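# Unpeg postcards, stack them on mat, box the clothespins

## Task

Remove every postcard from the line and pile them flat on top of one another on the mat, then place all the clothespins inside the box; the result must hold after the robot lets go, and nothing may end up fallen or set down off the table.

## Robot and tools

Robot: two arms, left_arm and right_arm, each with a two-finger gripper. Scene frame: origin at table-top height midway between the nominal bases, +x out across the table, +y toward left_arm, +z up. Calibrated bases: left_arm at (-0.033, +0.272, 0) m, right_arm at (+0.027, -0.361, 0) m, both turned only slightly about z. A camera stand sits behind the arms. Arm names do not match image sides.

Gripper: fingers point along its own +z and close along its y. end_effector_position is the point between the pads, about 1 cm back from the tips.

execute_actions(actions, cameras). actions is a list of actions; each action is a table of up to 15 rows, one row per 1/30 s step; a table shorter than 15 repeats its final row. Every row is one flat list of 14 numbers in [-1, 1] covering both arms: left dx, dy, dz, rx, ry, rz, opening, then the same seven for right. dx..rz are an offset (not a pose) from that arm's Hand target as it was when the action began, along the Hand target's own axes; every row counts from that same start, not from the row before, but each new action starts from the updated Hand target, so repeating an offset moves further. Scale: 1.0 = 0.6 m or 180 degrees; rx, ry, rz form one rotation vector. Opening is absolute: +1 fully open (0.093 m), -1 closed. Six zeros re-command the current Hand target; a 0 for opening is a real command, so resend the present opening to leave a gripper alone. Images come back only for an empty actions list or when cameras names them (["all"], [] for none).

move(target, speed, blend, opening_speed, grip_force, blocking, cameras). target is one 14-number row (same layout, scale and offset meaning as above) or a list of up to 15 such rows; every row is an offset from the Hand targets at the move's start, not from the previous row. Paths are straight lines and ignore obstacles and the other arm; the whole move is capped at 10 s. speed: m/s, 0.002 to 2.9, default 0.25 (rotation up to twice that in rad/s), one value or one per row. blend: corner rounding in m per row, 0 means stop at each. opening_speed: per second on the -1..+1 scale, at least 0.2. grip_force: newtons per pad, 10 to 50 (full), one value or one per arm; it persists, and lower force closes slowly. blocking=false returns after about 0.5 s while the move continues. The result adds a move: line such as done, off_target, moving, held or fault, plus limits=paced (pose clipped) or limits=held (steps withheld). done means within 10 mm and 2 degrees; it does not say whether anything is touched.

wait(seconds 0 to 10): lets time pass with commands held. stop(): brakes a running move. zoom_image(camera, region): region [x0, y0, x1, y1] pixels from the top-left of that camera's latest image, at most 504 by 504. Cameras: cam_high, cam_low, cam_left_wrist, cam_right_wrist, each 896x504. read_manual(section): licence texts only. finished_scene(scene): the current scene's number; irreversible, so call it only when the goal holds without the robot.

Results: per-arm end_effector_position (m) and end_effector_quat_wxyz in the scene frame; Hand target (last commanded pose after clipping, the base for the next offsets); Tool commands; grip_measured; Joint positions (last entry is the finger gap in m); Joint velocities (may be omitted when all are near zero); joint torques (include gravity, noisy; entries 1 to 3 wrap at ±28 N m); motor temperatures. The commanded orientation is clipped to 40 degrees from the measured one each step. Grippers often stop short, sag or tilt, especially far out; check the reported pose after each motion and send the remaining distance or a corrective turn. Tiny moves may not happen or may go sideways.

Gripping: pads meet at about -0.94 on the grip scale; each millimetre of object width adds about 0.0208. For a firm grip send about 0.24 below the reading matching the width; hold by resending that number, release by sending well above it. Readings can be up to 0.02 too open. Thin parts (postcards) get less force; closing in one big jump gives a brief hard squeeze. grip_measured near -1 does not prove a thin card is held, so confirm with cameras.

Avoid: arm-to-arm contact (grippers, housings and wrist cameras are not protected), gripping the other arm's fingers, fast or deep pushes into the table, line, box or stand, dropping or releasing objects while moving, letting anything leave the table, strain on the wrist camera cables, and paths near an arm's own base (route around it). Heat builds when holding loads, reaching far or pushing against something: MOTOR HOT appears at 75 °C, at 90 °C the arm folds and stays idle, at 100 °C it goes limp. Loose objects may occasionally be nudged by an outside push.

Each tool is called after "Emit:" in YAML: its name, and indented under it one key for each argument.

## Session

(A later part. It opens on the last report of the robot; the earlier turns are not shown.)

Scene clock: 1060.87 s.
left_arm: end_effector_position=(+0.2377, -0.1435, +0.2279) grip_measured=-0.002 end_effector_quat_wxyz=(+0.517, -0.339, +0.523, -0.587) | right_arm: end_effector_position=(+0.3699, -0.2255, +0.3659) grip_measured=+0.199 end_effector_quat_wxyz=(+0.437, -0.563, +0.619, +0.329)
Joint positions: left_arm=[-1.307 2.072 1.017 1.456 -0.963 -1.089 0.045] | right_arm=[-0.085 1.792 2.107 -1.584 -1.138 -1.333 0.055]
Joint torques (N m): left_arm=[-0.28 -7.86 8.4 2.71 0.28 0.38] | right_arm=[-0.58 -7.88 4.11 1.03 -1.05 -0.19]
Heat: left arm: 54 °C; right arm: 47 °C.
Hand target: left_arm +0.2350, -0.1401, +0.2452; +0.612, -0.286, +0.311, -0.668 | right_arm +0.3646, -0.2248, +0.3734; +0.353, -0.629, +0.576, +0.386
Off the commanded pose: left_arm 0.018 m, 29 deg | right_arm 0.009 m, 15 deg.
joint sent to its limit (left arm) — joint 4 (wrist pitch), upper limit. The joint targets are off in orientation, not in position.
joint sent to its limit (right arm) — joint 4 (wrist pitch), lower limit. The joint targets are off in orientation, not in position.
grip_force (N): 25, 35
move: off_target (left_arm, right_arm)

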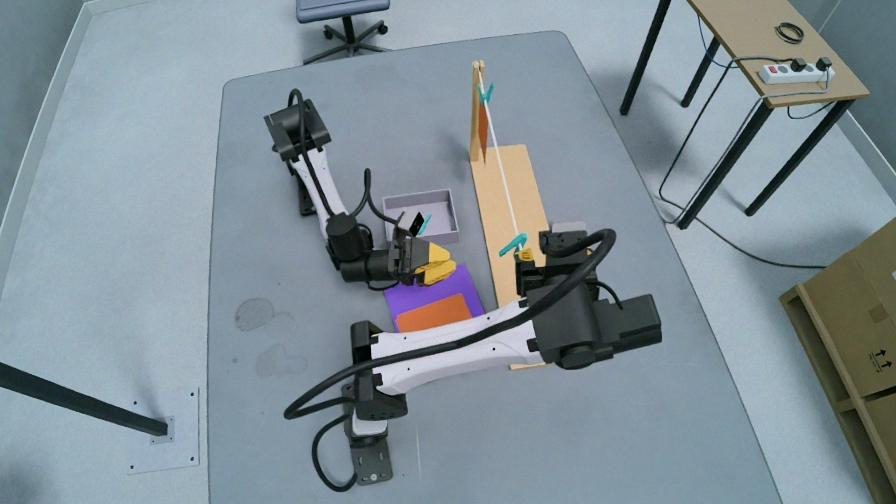

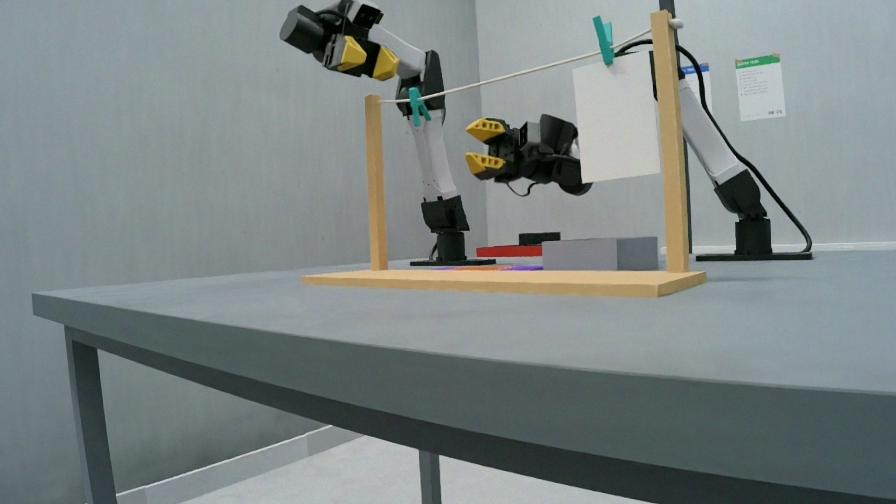

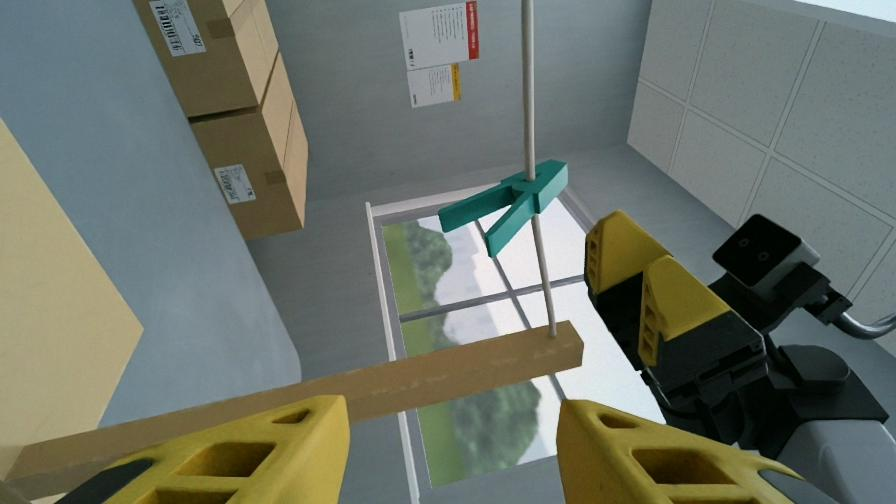

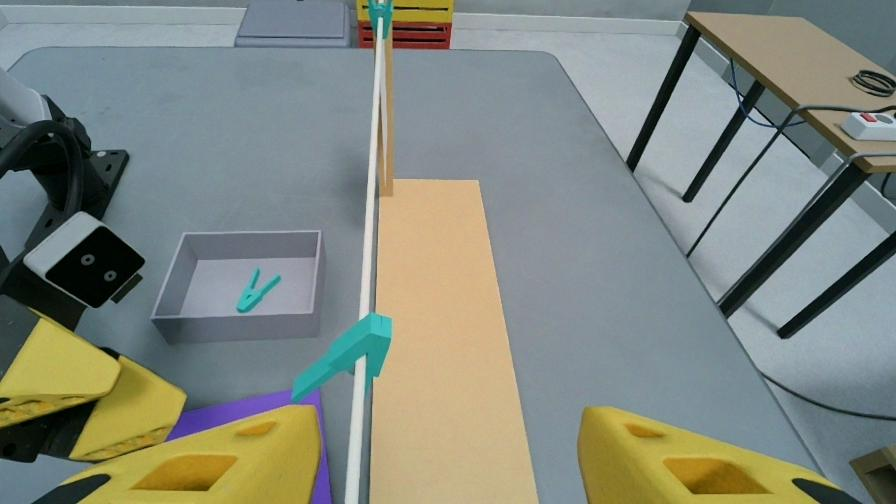

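Emit:
move:
  target: [0.0278,0.1075,0.0942,-0.1666,0.0003,0.0003,-1,0,0,0,0,0,0,0.2]
  speed: 0.1
  cameras: ["cam_high","cam_left_wrist","cam_low"]

Scene clock: 1095.83 s.
left_arm: end_effector_position=(+0.3148, -0.1633, +0.2312) grip_measured=-0.980 end_effector_quat_wxyz=(+0.517, -0.426, +0.480, -0.566) | right_arm: end_effector_position=(+0.3699, -0.2255, +0.3659) grip_measured=+0.199 end_effector_quat_wxyz=(+0.437, -0.563, +0.619, +0.329)
Joint positions: left_arm=[-1.189 2.227 1.369 1.203 -1.026 -1.258 0] | right_arm=[-0.085 1.792 2.107 -1.584 -1.138 -1.333 0.055]
Joint torques (N m): left_arm=[0.57 -9.43 9.37 1.55 0.21 -0.06] | right_arm=[-0.57 -7.88 4.11 1.03 -1.05 -0.19]
Motor temperatures (°C): left_arm=[31 48 48 59 29 29 31] | right_arm=[31 47 35 33 32 29 30]
Heat: left arm: 59 °C; right arm: 47 °C.
Hand target: left_arm +0.3180, -0.1641, +0.2322; +0.517, -0.434, +0.474, -0.565 | right_arm +0.3646, -0.2248, +0.3734; +0.353, -0.629, +0.576, +0.386
Off the commanded pose: left_arm 0.003 m, 1 deg | right_arm 0.009 m, 15 deg.
joint sent to its limit (right arm) — joint 4 (wrist pitch), lower limit. The joint targets are off in orientation, not in position.
grip_force (N): 25, 35
move: off_target (right_arm)
Images, in order (width x height): cam_high 896x504, cam_low 896x504, cam_left_wrist 896x504.

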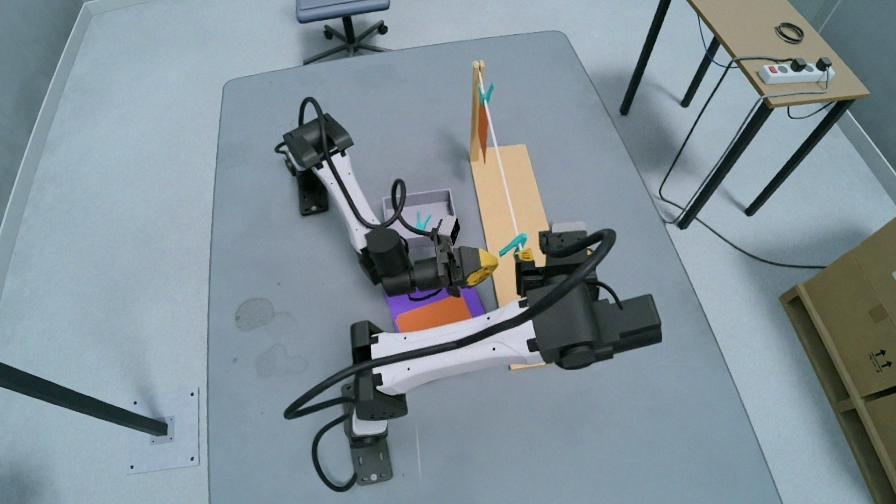

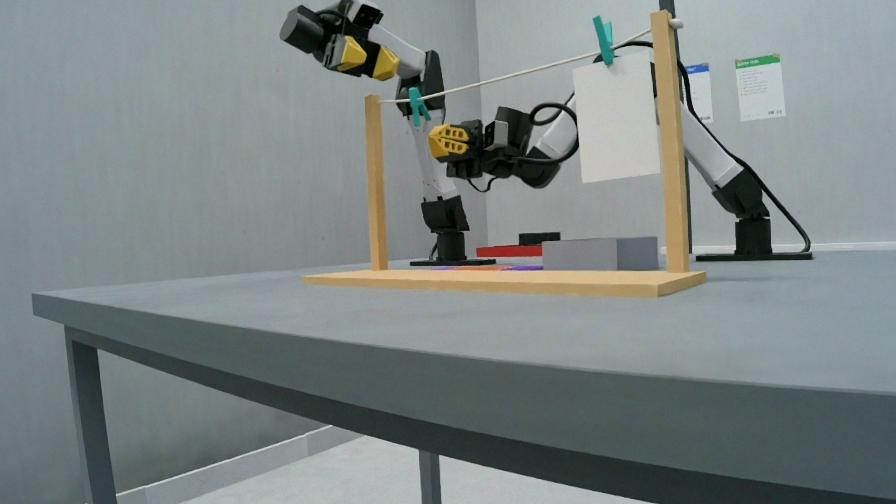

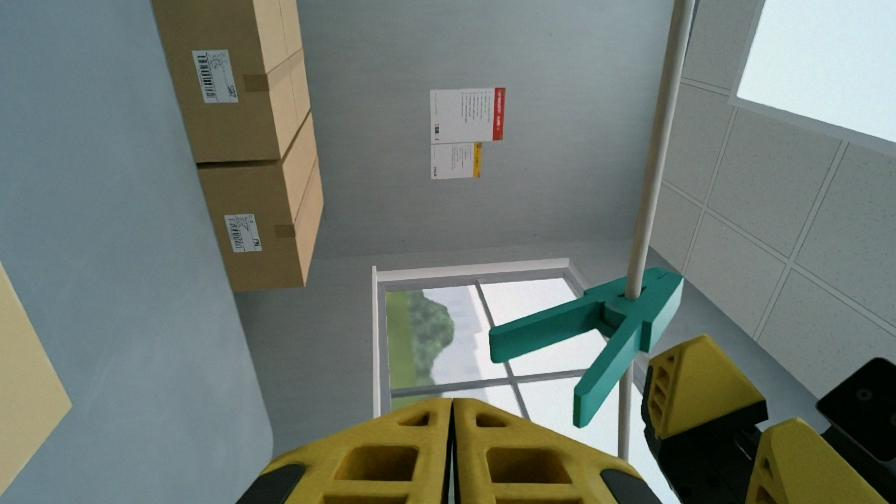

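Emit:
move:
  target: [0.0072,-0.0467,0.0224,0,0,0,-1,0,0,0,0,0,0,0.2]
  speed: 0.05
  cameras: ["cam_left_wrist"]

Scene clock: 1112.63 s.
left_arm: end_effector_position=(+0.3227, -0.1728, +0.2415) grip_measured=-0.980 end_effector_quat_wxyz=(+0.521, -0.424, +0.492, -0.554) | right_arm: end_effector_position=(+0.3699, -0.2255, +0.3659) grip_measured=+0.199 end_effector_quat_wxyz=(+0.437, -0.563, +0.619, +0.329)
Joint positions: left_arm=[-1.183 2.227 1.446 1.086 -1.026 -1.263 0] | right_arm=[-0.085 1.792 2.107 -1.584 -1.138 -1.333 0.055]
Joint torques (N m): left_arm=[0.75 -12.98 9.59 1.57 0.26 -0.05] | right_arm=[-0.57 -7.87 4.1 1.03 -1.05 -0.19]
Motor temperatures (°C): left_arm=[31 50 49 56 29 29 31] | right_arm=[31 47 35 33 32 29 30]
Heat: left arm: 56 °C; right arm: 47 °C.
Hand target: left_arm +0.3259, -0.1692, +0.2621; +0.517, -0.434, +0.474, -0.565 | right_arm +0.3646, -0.2248, +0.3733; +0.353, -0.629, +0.576, +0.386
Off the commanded pose: left_arm 0.021 m, 3 deg | right_arm 0.009 m, 15 deg.
joint sent to its limit (right arm) — joint 4 (wrist pitch), lower limit. The joint targets are off in orientation, not in position.
grip_force (N): 25, 35
move: off_target (left_arm, right_arm)
Images, in order (width x height): cam_left_wrist 896x504.

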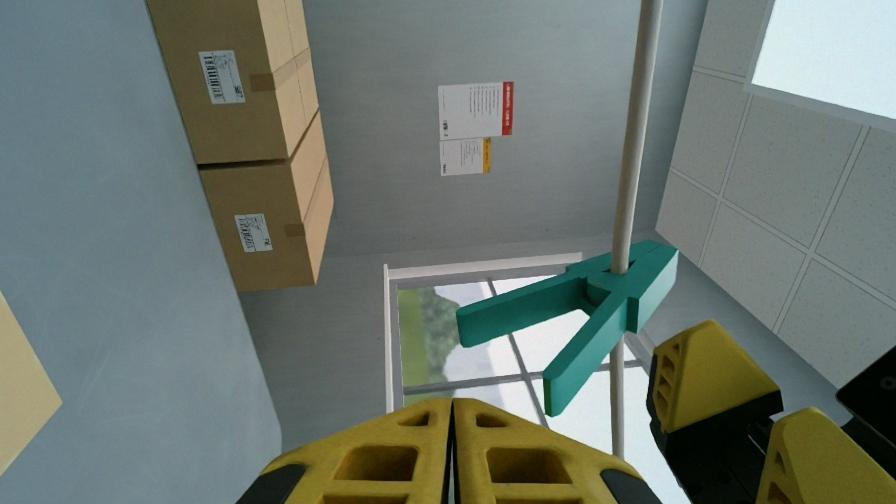

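Emit:
move:
  target: [-0.005,-0.0487,0.0087,0,0,0,-1,0,0,0,0,0,0,0.2]
  speed: 0.05
  cameras: ["cam_left_wrist"]

Scene clock: 1119.03 s.
left_arm: end_effector_position=(+0.3247, -0.1711, +0.2661) grip_measured=-0.980 end_effector_quat_wxyz=(+0.523, -0.424, +0.495, -0.550) | right_arm: end_effector_position=(+0.3699, -0.2255, +0.3659) grip_measured=+0.199 end_effector_quat_wxyz=(+0.437, -0.563, +0.619, +0.329)
Joint positions: left_arm=[-1.179 2.177 1.48 0.992 -1.026 -1.265 0] | right_arm=[-0.085 1.792 2.107 -1.584 -1.138 -1.333 0.055]
Joint torques (N m): left_arm=[0.76 -13.44 9.73 1.67 0.32 -0.11] | right_arm=[-0.57 -7.87 4.11 1.03 -1.05 -0.19]
Motor temperatures (°C): left_arm=[31 53 50 55 29 29 31] | right_arm=[31 47 35 33 32 29 30]
Heat: left arm: 55 °C; right arm: 47 °C.
Hand target: left_arm +0.3263, -0.1661, +0.2918; +0.517, -0.434, +0.474, -0.565 | right_arm +0.3646, -0.2248, +0.3733; +0.353, -0.629, +0.576, +0.386
Off the commanded pose: left_arm 0.026 m, 3 deg | right_arm 0.009 m, 15 deg.
joint sent to its limit (right arm) — joint 4 (wrist pitch), lower limit. The joint targets are off in orientation, not in position.
grip_force (N): 25, 35
move: off_target (left_arm, right_arm)
Images, in order (width x height): cam_left_wrist 896x504.

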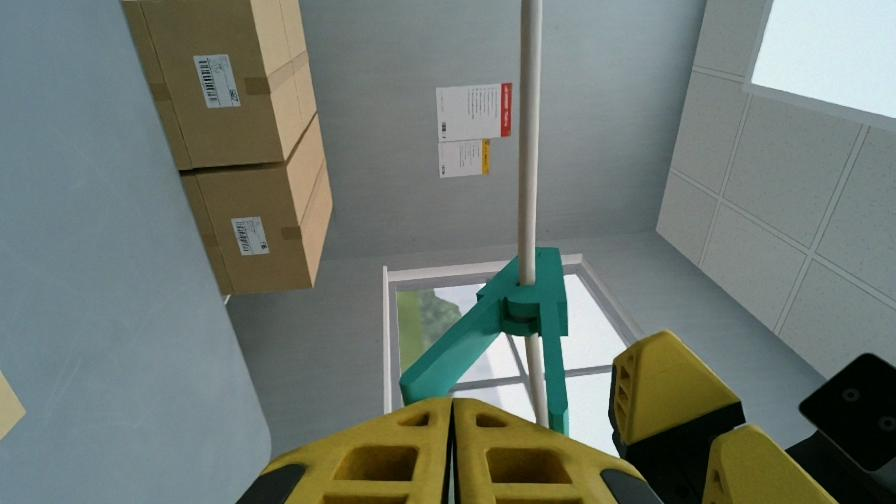

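Emit:
move:
  target: [0,0,-0.083,0,0,0,-1,0,0,0,0,0,0,0.2]
  speed: 0.08
  cameras: ["cam_left_wrist"]

Scene clock: 1127.30 s.
left_arm: end_effector_position=(+0.2796, -0.1713, +0.2680) grip_measured=-0.980 end_effector_quat_wxyz=(+0.512, -0.429, +0.484, -0.564) | right_arm: end_effector_position=(+0.3699, -0.2255, +0.3659) grip_measured=+0.199 end_effector_quat_wxyz=(+0.437, -0.563, +0.619, +0.329)
Joint positions: left_arm=[-1.268 2.133 1.385 1.115 -1.101 -1.229 0] | right_arm=[-0.085 1.792 2.107 -1.584 -1.138 -1.333 0.055]
Joint torques (N m): left_arm=[0.25 -13.08 6.3 1.65 0.2 0.31] | right_arm=[-0.57 -7.87 4.1 1.03 -1.05 -0.19]
Motor temperatures (°C): left_arm=[31 57 51 53 29 29 31] | right_arm=[31 47 35 33 32 29 30]
Heat: left arm: 57 °C; right arm: 47 °C.
Hand target: left_arm +0.2775, -0.1618, +0.2833; +0.517, -0.434, +0.474, -0.565 | right_arm +0.3646, -0.2248, +0.3733; +0.353, -0.629, +0.576, +0.386
Off the commanded pose: left_arm 0.018 m, 1 deg | right_arm 0.009 m, 15 deg.
joint sent to its limit (right arm) — joint 4 (wrist pitch), lower limit. The joint targets are off in orientation, not in position.
grip_force (N): 25, 35
move: off_target (left_arm, right_arm)
Images, in order (width x height): cam_left_wrist 896x504.

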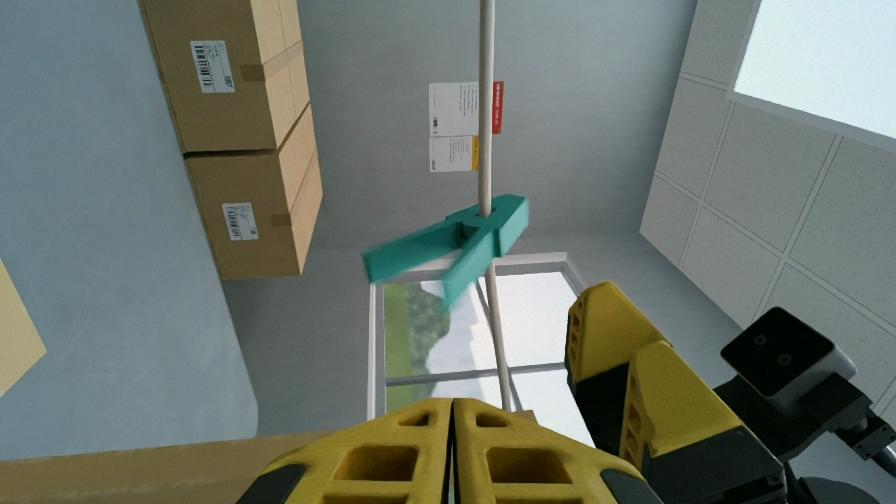

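Emit:
move:
  target:
    - [-0.02,0.0732,0.0,0.1666,0,0,-1,0,0,0,0,0,0,0.2]
    - [-0.02,0.0732,0.0473,0.1666,0,0,0.3,0,0,0,0,0,0,0.2]
  speed: 0.08
  cameras: ["cam_left_wrist","cam_low"]

Scene clock: 1162.43 s.
left_arm: end_effector_position=(+0.3142, -0.1590, +0.2263) grip_measured=+0.298 end_effector_quat_wxyz=(+0.547, -0.332, +0.491, -0.591) | right_arm: end_effector_position=(+0.3699, -0.2255, +0.3659) grip_measured=+0.199 end_effector_quat_wxyz=(+0.437, -0.563, +0.619, +0.329)
Joint positions: left_arm=[-1.152 2.263 1.266 1.456 -0.837 -1.066 0.059] | right_arm=[-0.085 1.792 2.107 -1.584 -1.138 -1.333 0.055]
Joint torques (N m): left_arm=[0.53 -9.21 8.62 2.75 0.37 0.03] | right_arm=[-0.57 -7.87 4.1 1.03 -1.05 -0.19]
Motor temperatures (°C): left_arm=[31 61 49 55 29 29 31] | right_arm=[31 47 35 33 33 29 30]
Heat: left arm: 61 °C; right arm: 47 °C.
Hand target: left_arm +0.3138, -0.1531, +0.2450; +0.612, -0.286, +0.312, -0.669 | right_arm +0.3646, -0.2248, +0.3733; +0.353, -0.629, +0.576, +0.386
Off the commanded pose: left_arm 0.020 m, 24 deg | right_arm 0.009 m, 15 deg.
joint sent to its limit (left arm) — joint 4 (wrist pitch), upper limit. The joint targets are off in orientation, not in position.
joint sent to its limit (right arm) — joint 4 (wrist pitch), lower limit. The joint targets are off in orientation, not in position.
grip_force (N): 25, 35
move: off_target (left_arm, right_arm); target 2's new opening was sent with left_arm's hand 0.020 m and 24 deg from that target
Images, in order (width x height): cam_low 896x504, cam_left_wrist 896x504.

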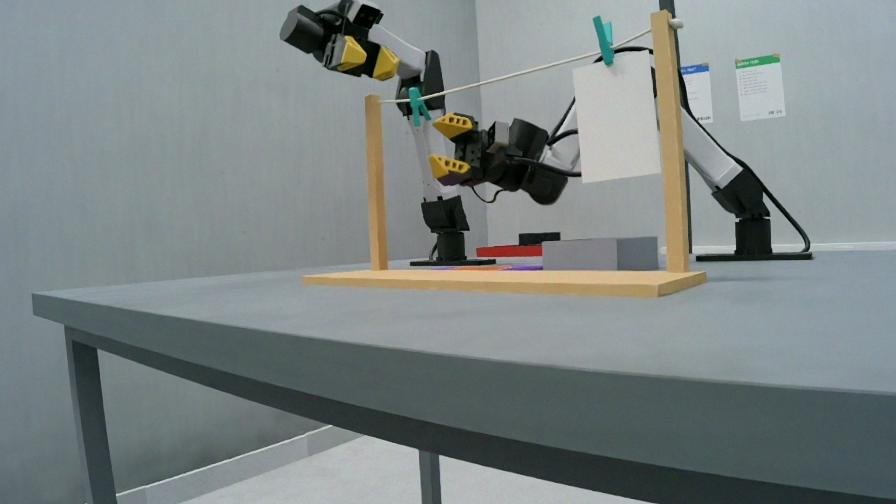

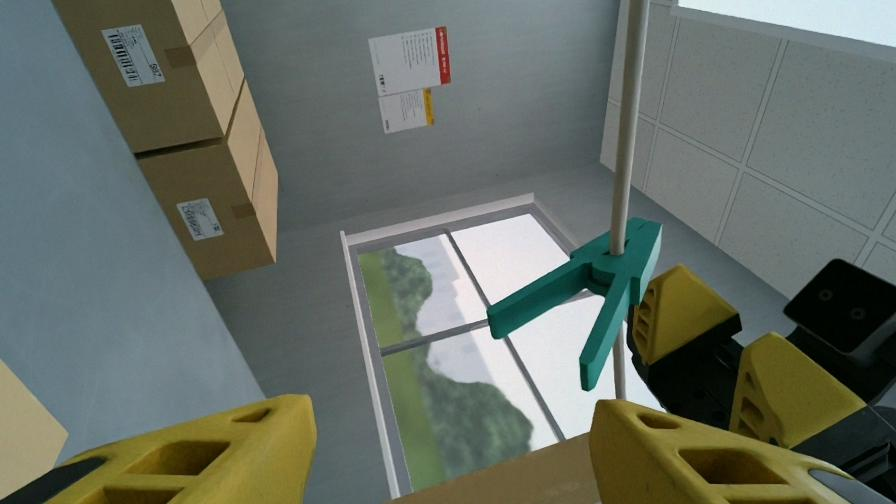

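Emit:
move:
  target: [0.0058,-0.0427,-0.0509,-0.111,0,0,0.3,-0.0168,0.0753,0.1112,0,0,0,-1]
  speed: 0.1
  cameras: ["cam_left_wrist","cam_right_wrist"]

Scene clock: 1197.60 s.
left_arm: end_effector_position=(+0.2795, -0.1637, +0.2151) grip_measured=+0.298 end_effector_quat_wxyz=(+0.543, -0.380, +0.490, -0.566) | right_arm: end_effector_position=(+0.3210, -0.1646, +0.3476) grip_measured=-0.990 end_effector_quat_wxyz=(-0.371, +0.611, -0.587, -0.380)
Joint positions: left_arm=[-1.252 2.263 1.266 1.456 -1.024 -1.066 0.059] | right_arm=[0.116 1.731 1.982 -1.584 -1.104 -1.314 0]
Joint velocities: left_arm=[-0.007 0.002 -0.002 -0.007 -0.037 -0.154 0.001] | right_arm=[within noise]
Joint torques (N m): left_arm=[0.03 -12.22 7.05 2.59 0.28 0.32] | right_arm=[0.09 -8.13 3.95 0.92 -0.73 -0.03]
Motor temperatures (°C): left_arm=[31 55 52 60 29 29 31] | right_arm=[31 47 35 33 33 29 30]
Heat: left arm: 60 °C; right arm: 47 °C.
Hand target: left_arm +0.2739, -0.1530, +0.2450; +0.553, -0.387, +0.423, -0.604 | right_arm +0.3139, -0.1650, +0.3523; -0.353, +0.629, -0.575, -0.386
Off the commanded pose: left_arm 0.032 m, 9 deg | right_arm 0.008 m, 3 deg.
joint sent to its limit (left arm) — joint 4 (wrist pitch), upper limit. The joint targets are off in orientation, not in position.
joint sent to its limit (right arm) — joint 4 (wrist pitch), lower limit. The joint targets are off in orientation, not in position.
grip_force (N): 25, 35
move: off_target (left_arm, right_arm)
Images, in order (width x height): cam_left_wrist 896x504, cam_right_wrist 896x504.

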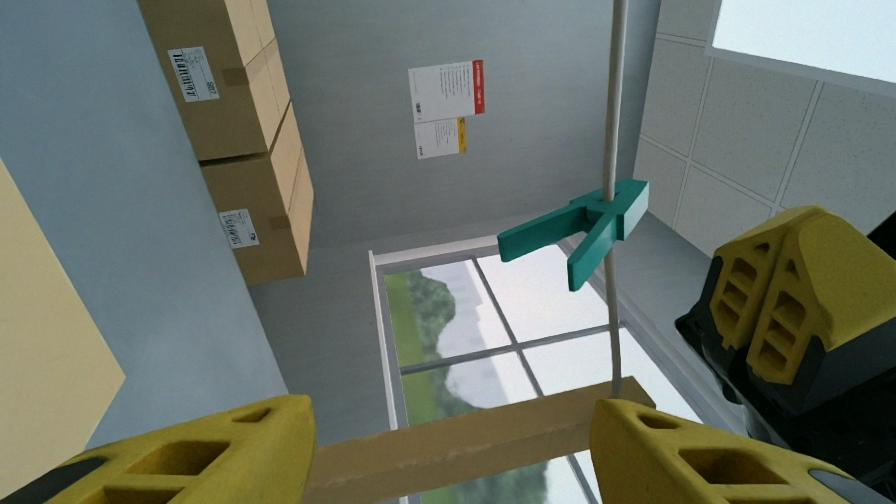

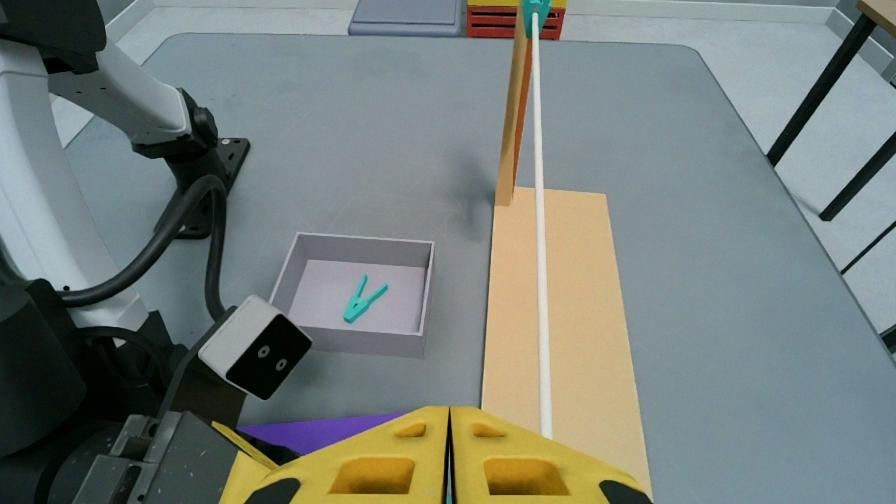

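Emit:
move:
  target: [0,0,0,0,0,0,0.3,0.0422,-0.0017,0.0439,0,0,0,-1]
  speed: 0.06
  cameras: ["cam_left_wrist","cam_right_wrist"]

Scene clock: 1221.93 s.
left_arm: end_effector_position=(+0.2795, -0.1637, +0.2151) grip_measured=+0.298 end_effector_quat_wxyz=(+0.543, -0.380, +0.490, -0.566) | right_arm: end_effector_position=(+0.3166, -0.1542, +0.3146) grip_measured=-0.990 end_effector_quat_wxyz=(-0.341, +0.618, -0.587, -0.395)
Joint positions: left_arm=[-1.252 2.263 1.266 1.456 -1.024 -1.066 0.059] | right_arm=[0.153 1.727 1.85 -1.522 -1.091 -1.329 0]
Joint torques (N m): left_arm=[-0.13 -12.56 6.97 2.59 0.25 0.37] | right_arm=[0.25 -7.8 4.15 1.02 -0.74 -0.19]
Motor temperatures (°C): left_arm=[31 58 51 61 29 29 31] | right_arm=[31 47 35 33 32 29 30]
Heat: left arm: 61 °C; right arm: 47 °C.
Hand target: left_arm +0.2739, -0.1530, +0.2450; +0.553, -0.387, +0.423, -0.604 | right_arm +0.3137, -0.1529, +0.3178; -0.353, +0.629, -0.575, -0.386
Off the commanded pose: left_arm 0.032 m, 9 deg | right_arm 0.004 m, 2 deg.
joint sent to its limit (left arm) — joint 4 (wrist pitch), upper limit. The joint targets are off in orientation, not in position.
grip_force (N): 25, 35
move: off_target (left_arm)
Images, in order (width x height): cam_left_wrist 896x504, cam_right_wrist 896x504.

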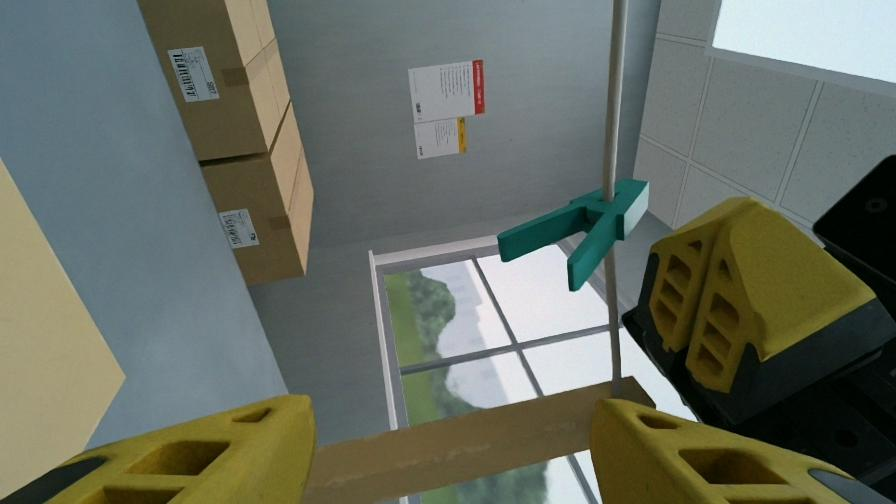

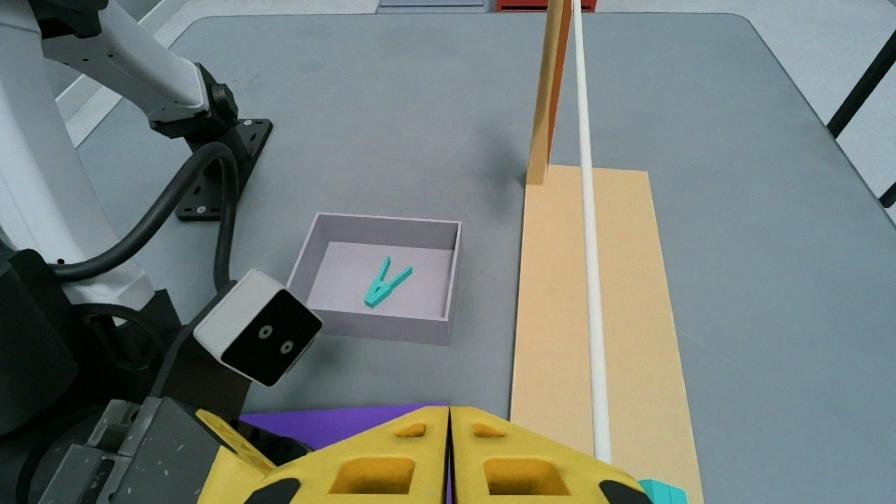

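Emit:
move:
  target: [0,0,0,0,0,0,0.3,0.0083,-0.0581,-0.0015,0,0,0,-1]
  speed: 0.05
  cameras: ["cam_left_wrist","cam_right_wrist"]

Scene clock: 1238.80 s.
left_arm: end_effector_position=(+0.2795, -0.1637, +0.2151) grip_measured=+0.298 end_effector_quat_wxyz=(+0.543, -0.380, +0.490, -0.566) | right_arm: end_effector_position=(+0.3455, -0.1515, +0.3091) grip_measured=-0.990 end_effector_quat_wxyz=(-0.344, +0.624, -0.582, -0.392)
Joint positions: left_arm=[-1.252 2.263 1.266 1.456 -1.024 -1.066 0.059] | right_arm=[0.145 1.848 1.979 -1.549 -1.091 -1.367 0]
Joint torques (N m): left_arm=[0.16 -12.19 6.67 2.63 0.29 0.35] | right_arm=[-0.91 -6.63 7.04 0.7 -0.79 -0.18]
Motor temperatures (°C): left_arm=[31 59 51 61 29 29 31] | right_arm=[31 46 35 33 32 29 30]
Heat: left arm: 61 °C; right arm: 46 °C.
Hand target: left_arm +0.2739, -0.1530, +0.2450; +0.553, -0.387, +0.423, -0.604 | right_arm +0.3487, -0.1529, +0.3138; -0.353, +0.629, -0.575, -0.386
Off the commanded pose: left_arm 0.032 m, 9 deg | right_arm 0.006 m, 2 deg.
joint sent to its limit (left arm) — joint 4 (wrist pitch), upper limit. The joint targets are off in orientation, not in position.
grip_force (N): 25, 35
move: off_target (left_arm)
Images, in order (width x height): cam_left_wrist 896x504, cam_right_wrist 896x504.

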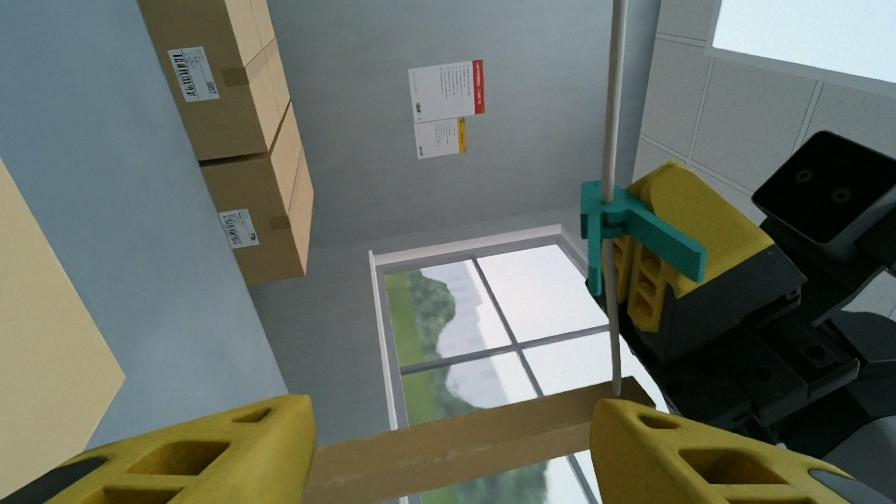

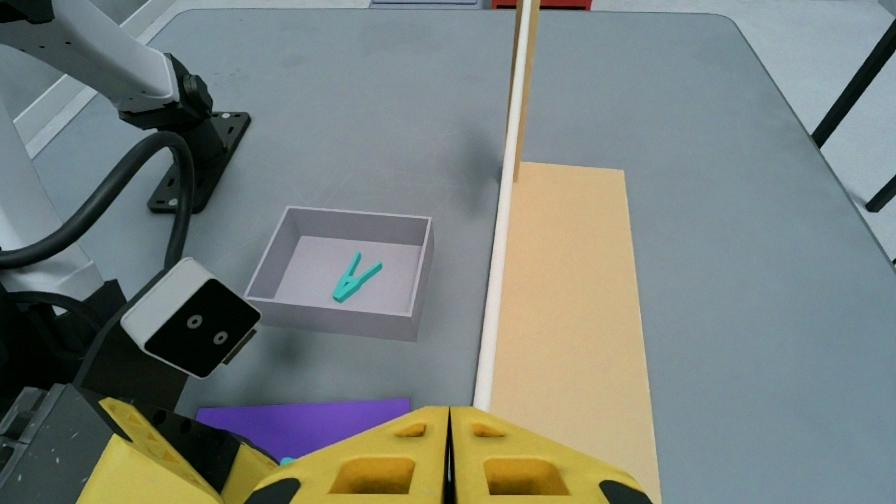

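Emit:
wait:
  seconds: 0.1
  cameras: ["cam_low","cam_high","cam_left_wrist"]

Emit:
zoom_image:
  camera: "cam_low"
  region: [380, 50, 480, 150]

Emit:
zoom_image:
  camera: "cam_left_wrist"
  region: [540, 130, 740, 330]

Emit:
zoom_image:
  camera: "cam_high"
  region: [460, 200, 560, 300]

Scene clock: 1262.53 s.
left_arm: end_effector_position=(+0.2795, -0.1637, +0.2151) grip_measured=+0.298 end_effector_quat_wxyz=(+0.543, -0.380, +0.490, -0.566) | right_arm: end_effector_position=(+0.3454, -0.1516, +0.3091) grip_measured=-0.990 end_effector_quat_wxyz=(-0.344, +0.624, -0.582, -0.392)
Joint positions: left_arm=[-1.252 2.263 1.266 1.456 -1.024 -1.066 0.059] | right_arm=[0.145 1.848 1.979 -1.549 -1.091 -1.367 0]
Joint torques (N m): left_arm=[0.18 -12.21 7.01 2.64 0.18 0.35] | right_arm=[-0.9 -6.64 7.04 0.69 -0.79 -0.19]
Motor temperatures (°C): left_arm=[31 61 50 62 29 29 31] | right_arm=[31 46 37 33 32 29 30]
Heat: left arm: 62 °C; right arm: 46 °C.
Hand target: left_arm +0.2739, -0.1530, +0.2450; +0.553, -0.387, +0.423, -0.604 | right_arm +0.3487, -0.1529, +0.3138; -0.353, +0.629, -0.576, -0.386
Tool commands: left_gripper/opening=+0.3 right_gripper/opening=-1.0
Off the commanded pose: left_arm 0.032 m, 9 deg | right_arm 0.006 m, 2 deg.
grip_force (N): 25, 35
wait: 0.10 s; at rest from the start
Images, in order (width x height): cam_high 896x504, cam_low 896x504, cam_left_wrist 896x504.

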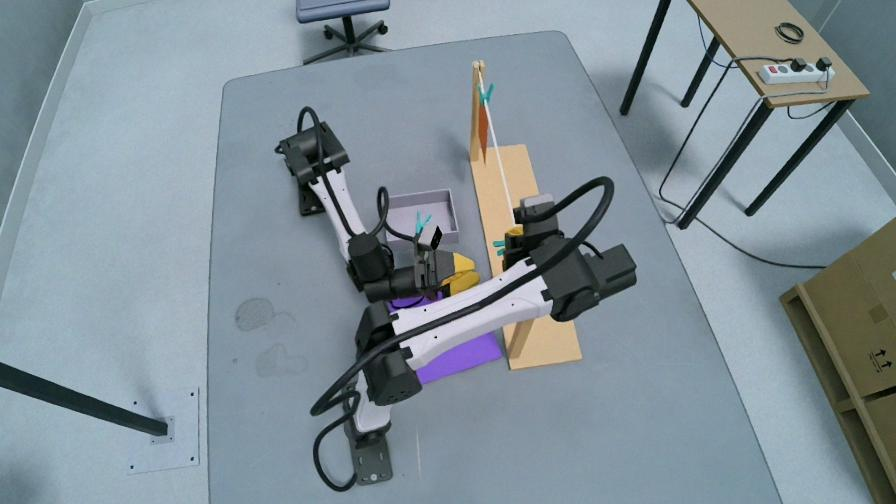

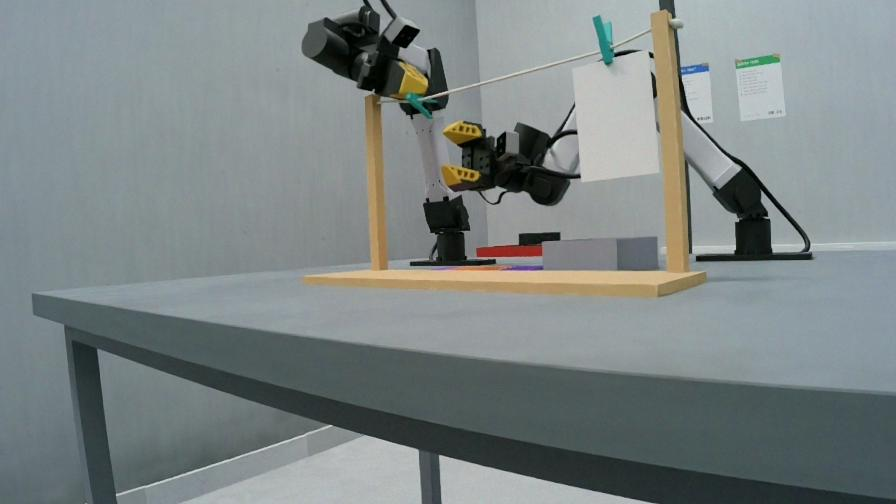

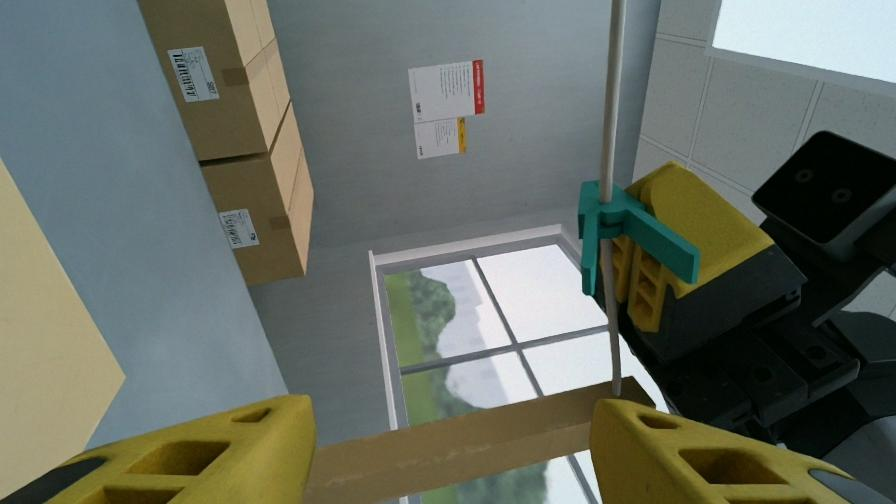

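Scaled by 5.040.

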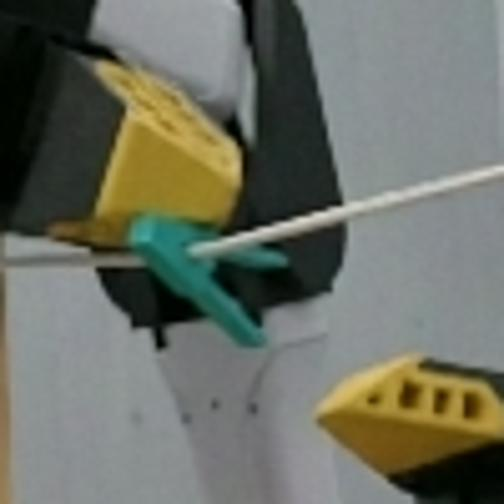

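Scaled by 2.520.

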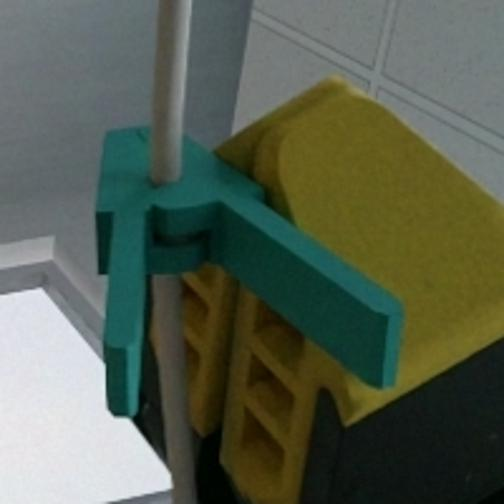

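Scaled by 5.040.

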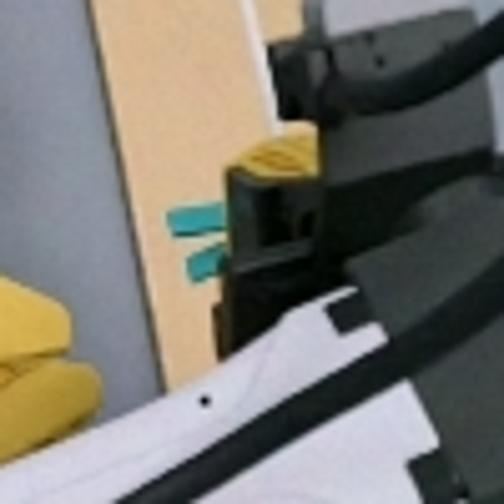

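Emit:
move:
  target: [0.0194,-0.0817,0.0582,0,0,0,0.06,0,0,0,0,0,0,-1]
  speed: 0.08
  cameras: ["cam_left_wrist","cam_low"]

Scene clock: 1300.07 s.
left_arm: end_effector_position=(+0.2888, -0.1724, +0.2745) grip_measured=+0.062 end_effector_quat_wxyz=(+0.551, -0.384, +0.446, -0.592) | right_arm: end_effector_position=(+0.3453, -0.1516, +0.3091) grip_measured=-0.990 end_effector_quat_wxyz=(-0.344, +0.624, -0.582, -0.392)
Joint positions: left_arm=[-1.238 2.249 1.426 1.437 -1.01 -0.994 0.048] | right_arm=[0.145 1.848 1.979 -1.549 -1.091 -1.367 0]
Joint torques (N m): left_arm=[0.62 -13.29 9.24 1.56 0.55 0.32] | right_arm=[-0.92 -6.61 7.06 0.69 -0.79 -0.19]
Motor temperatures (°C): left_arm=[31 63 50 62 29 29 31] | right_arm=[31 46 39 32 32 29 30]
Heat: left arm: 63 °C; right arm: 46 °C.
Hand target: left_arm +0.2889, -0.1660, +0.3029; +0.553, -0.387, +0.423, -0.604 | right_arm +0.3488, -0.1529, +0.3138; -0.353, +0.629, -0.576, -0.386
Off the commanded pose: left_arm 0.029 m, 3 deg | right_arm 0.006 m, 2 deg.
grip_force (N): 25, 35
move: off_target (left_arm)
Images, in order (width x height): cam_low 896x504, cam_left_wrist 896x504.

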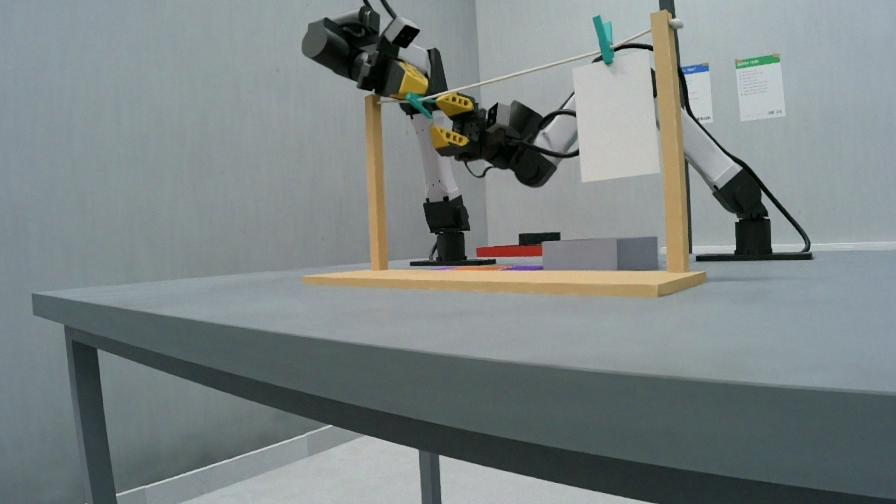

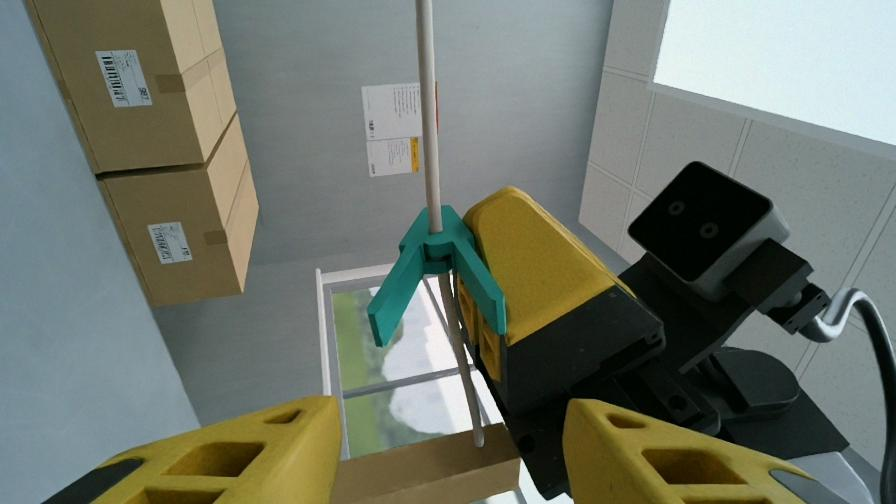

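Emit:
move:
  target: [-0.0123,0.0083,0.055,0,0,0,0.06,0,0,0,0,0,0,-1]
  speed: 0.05
  cameras: ["cam_left_wrist","cam_low"]

Scene clock: 1337.63 s.
left_arm: end_effector_position=(+0.3229, -0.1649, +0.2833) grip_measured=+0.062 end_effector_quat_wxyz=(+0.559, -0.382, +0.444, -0.587) | right_arm: end_effector_position=(+0.3453, -0.1516, +0.3091) grip_measured=-0.990 end_effector_quat_wxyz=(-0.344, +0.624, -0.582, -0.392)
Joint positions: left_arm=[-1.165 2.249 1.473 1.348 -0.953 -1.036 0.048] | right_arm=[0.145 1.848 1.979 -1.549 -1.091 -1.367 0]
Joint torques (N m): left_arm=[0.5 -13.27 9.61 1.37 0.51 -0.06] | right_arm=[-0.91 -6.61 7.06 0.69 -0.79 -0.19]
Motor temperatures (°C): left_arm=[31 69 49 54 29 29 31] | right_arm=[31 46 40 32 32 29 30]
Heat: left arm: 69 °C; right arm: 46 °C.
Hand target: left_arm +0.3221, -0.1615, +0.3095; +0.553, -0.387, +0.423, -0.604 | right_arm +0.3488, -0.1529, +0.3138; -0.353, +0.629, -0.576, -0.386
Off the commanded pose: left_arm 0.026 m, 3 deg | right_arm 0.006 m, 2 deg.
grip_force (N): 25, 35
move: off_target (left_arm)
Images, in order (width x height): cam_low 896x504, cam_left_wrist 896x504.

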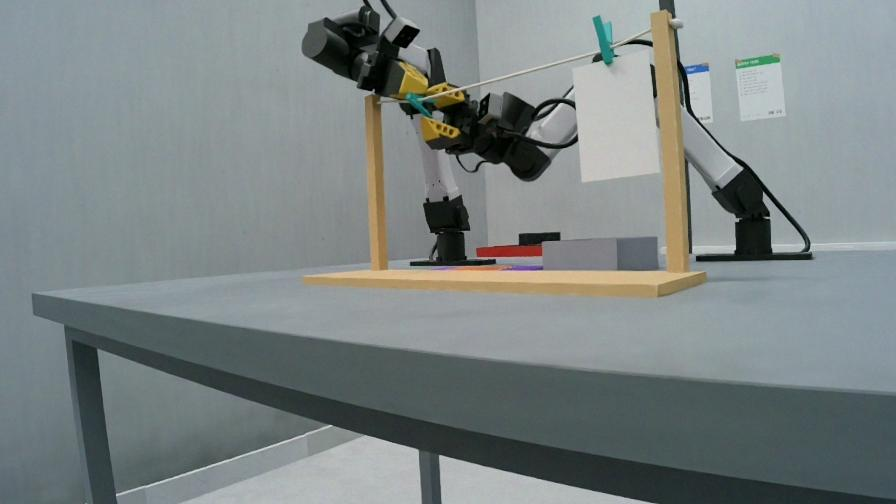

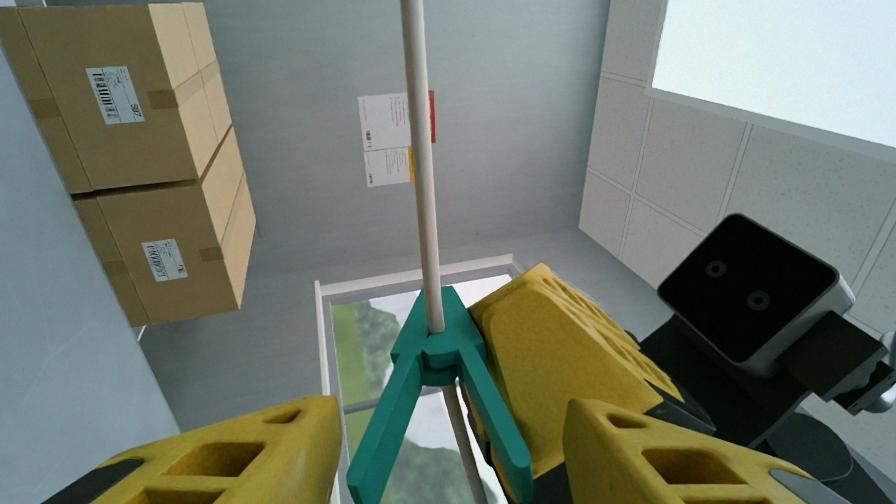

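Emit:
move:
  target:
    - [0,0,0.012,0,0,0,0.06,0,0,0,0,0,0,-1]
    - [0,0,0.012,0,0,0,-0.3,0,0,0,0,0,0,-1]
  speed: 0.05
  opening_speed: 0.4
  grip_force: [35,35]
  cameras: ["cam_left_wrist"]

Scene clock: 1348.60 s.
left_arm: end_effector_position=(+0.3267, -0.1672, +0.2896) grip_measured=-0.295 end_effector_quat_wxyz=(+0.556, -0.381, +0.442, -0.593) | right_arm: end_effector_position=(+0.3461, -0.1528, +0.3086) grip_measured=-0.990 end_effector_quat_wxyz=(-0.344, +0.624, -0.583, -0.390)
Joint positions: left_arm=[-1.158 2.249 1.498 1.324 -0.939 -1.049 0.031] | right_arm=[0.142 1.848 1.979 -1.549 -1.088 -1.369 0]
Joint torques (N m): left_arm=[0.94 -12.93 9.26 1.41 0.48 0] | right_arm=[-0.59 -6.6 7.09 0.69 -0.83 -0.17]
Motor temperatures (°C): left_arm=[31 70 51 53 29 29 31] | right_arm=[31 46 40 32 32 29 30]
Heat: left arm: 70 °C; right arm: 46 °C.
Hand target: left_arm +0.3288, -0.1622, +0.3120; +0.553, -0.387, +0.423, -0.604 | right_arm +0.3487, -0.1529, +0.3138; -0.353, +0.629, -0.575, -0.386
Off the commanded pose: left_arm 0.023 m, 3 deg | right_arm 0.006 m, 2 deg.
grip_force (N): 35, 35
move: off_target (left_arm); target 2's new opening was sent with left_arm's hand 0.024 m and 3 deg from that target
Images, in order (width x height): cam_left_wrist 896x504.

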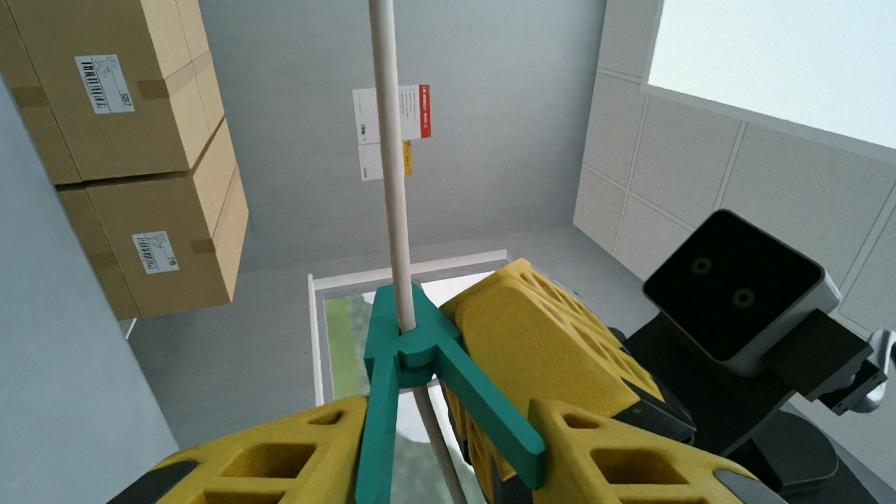

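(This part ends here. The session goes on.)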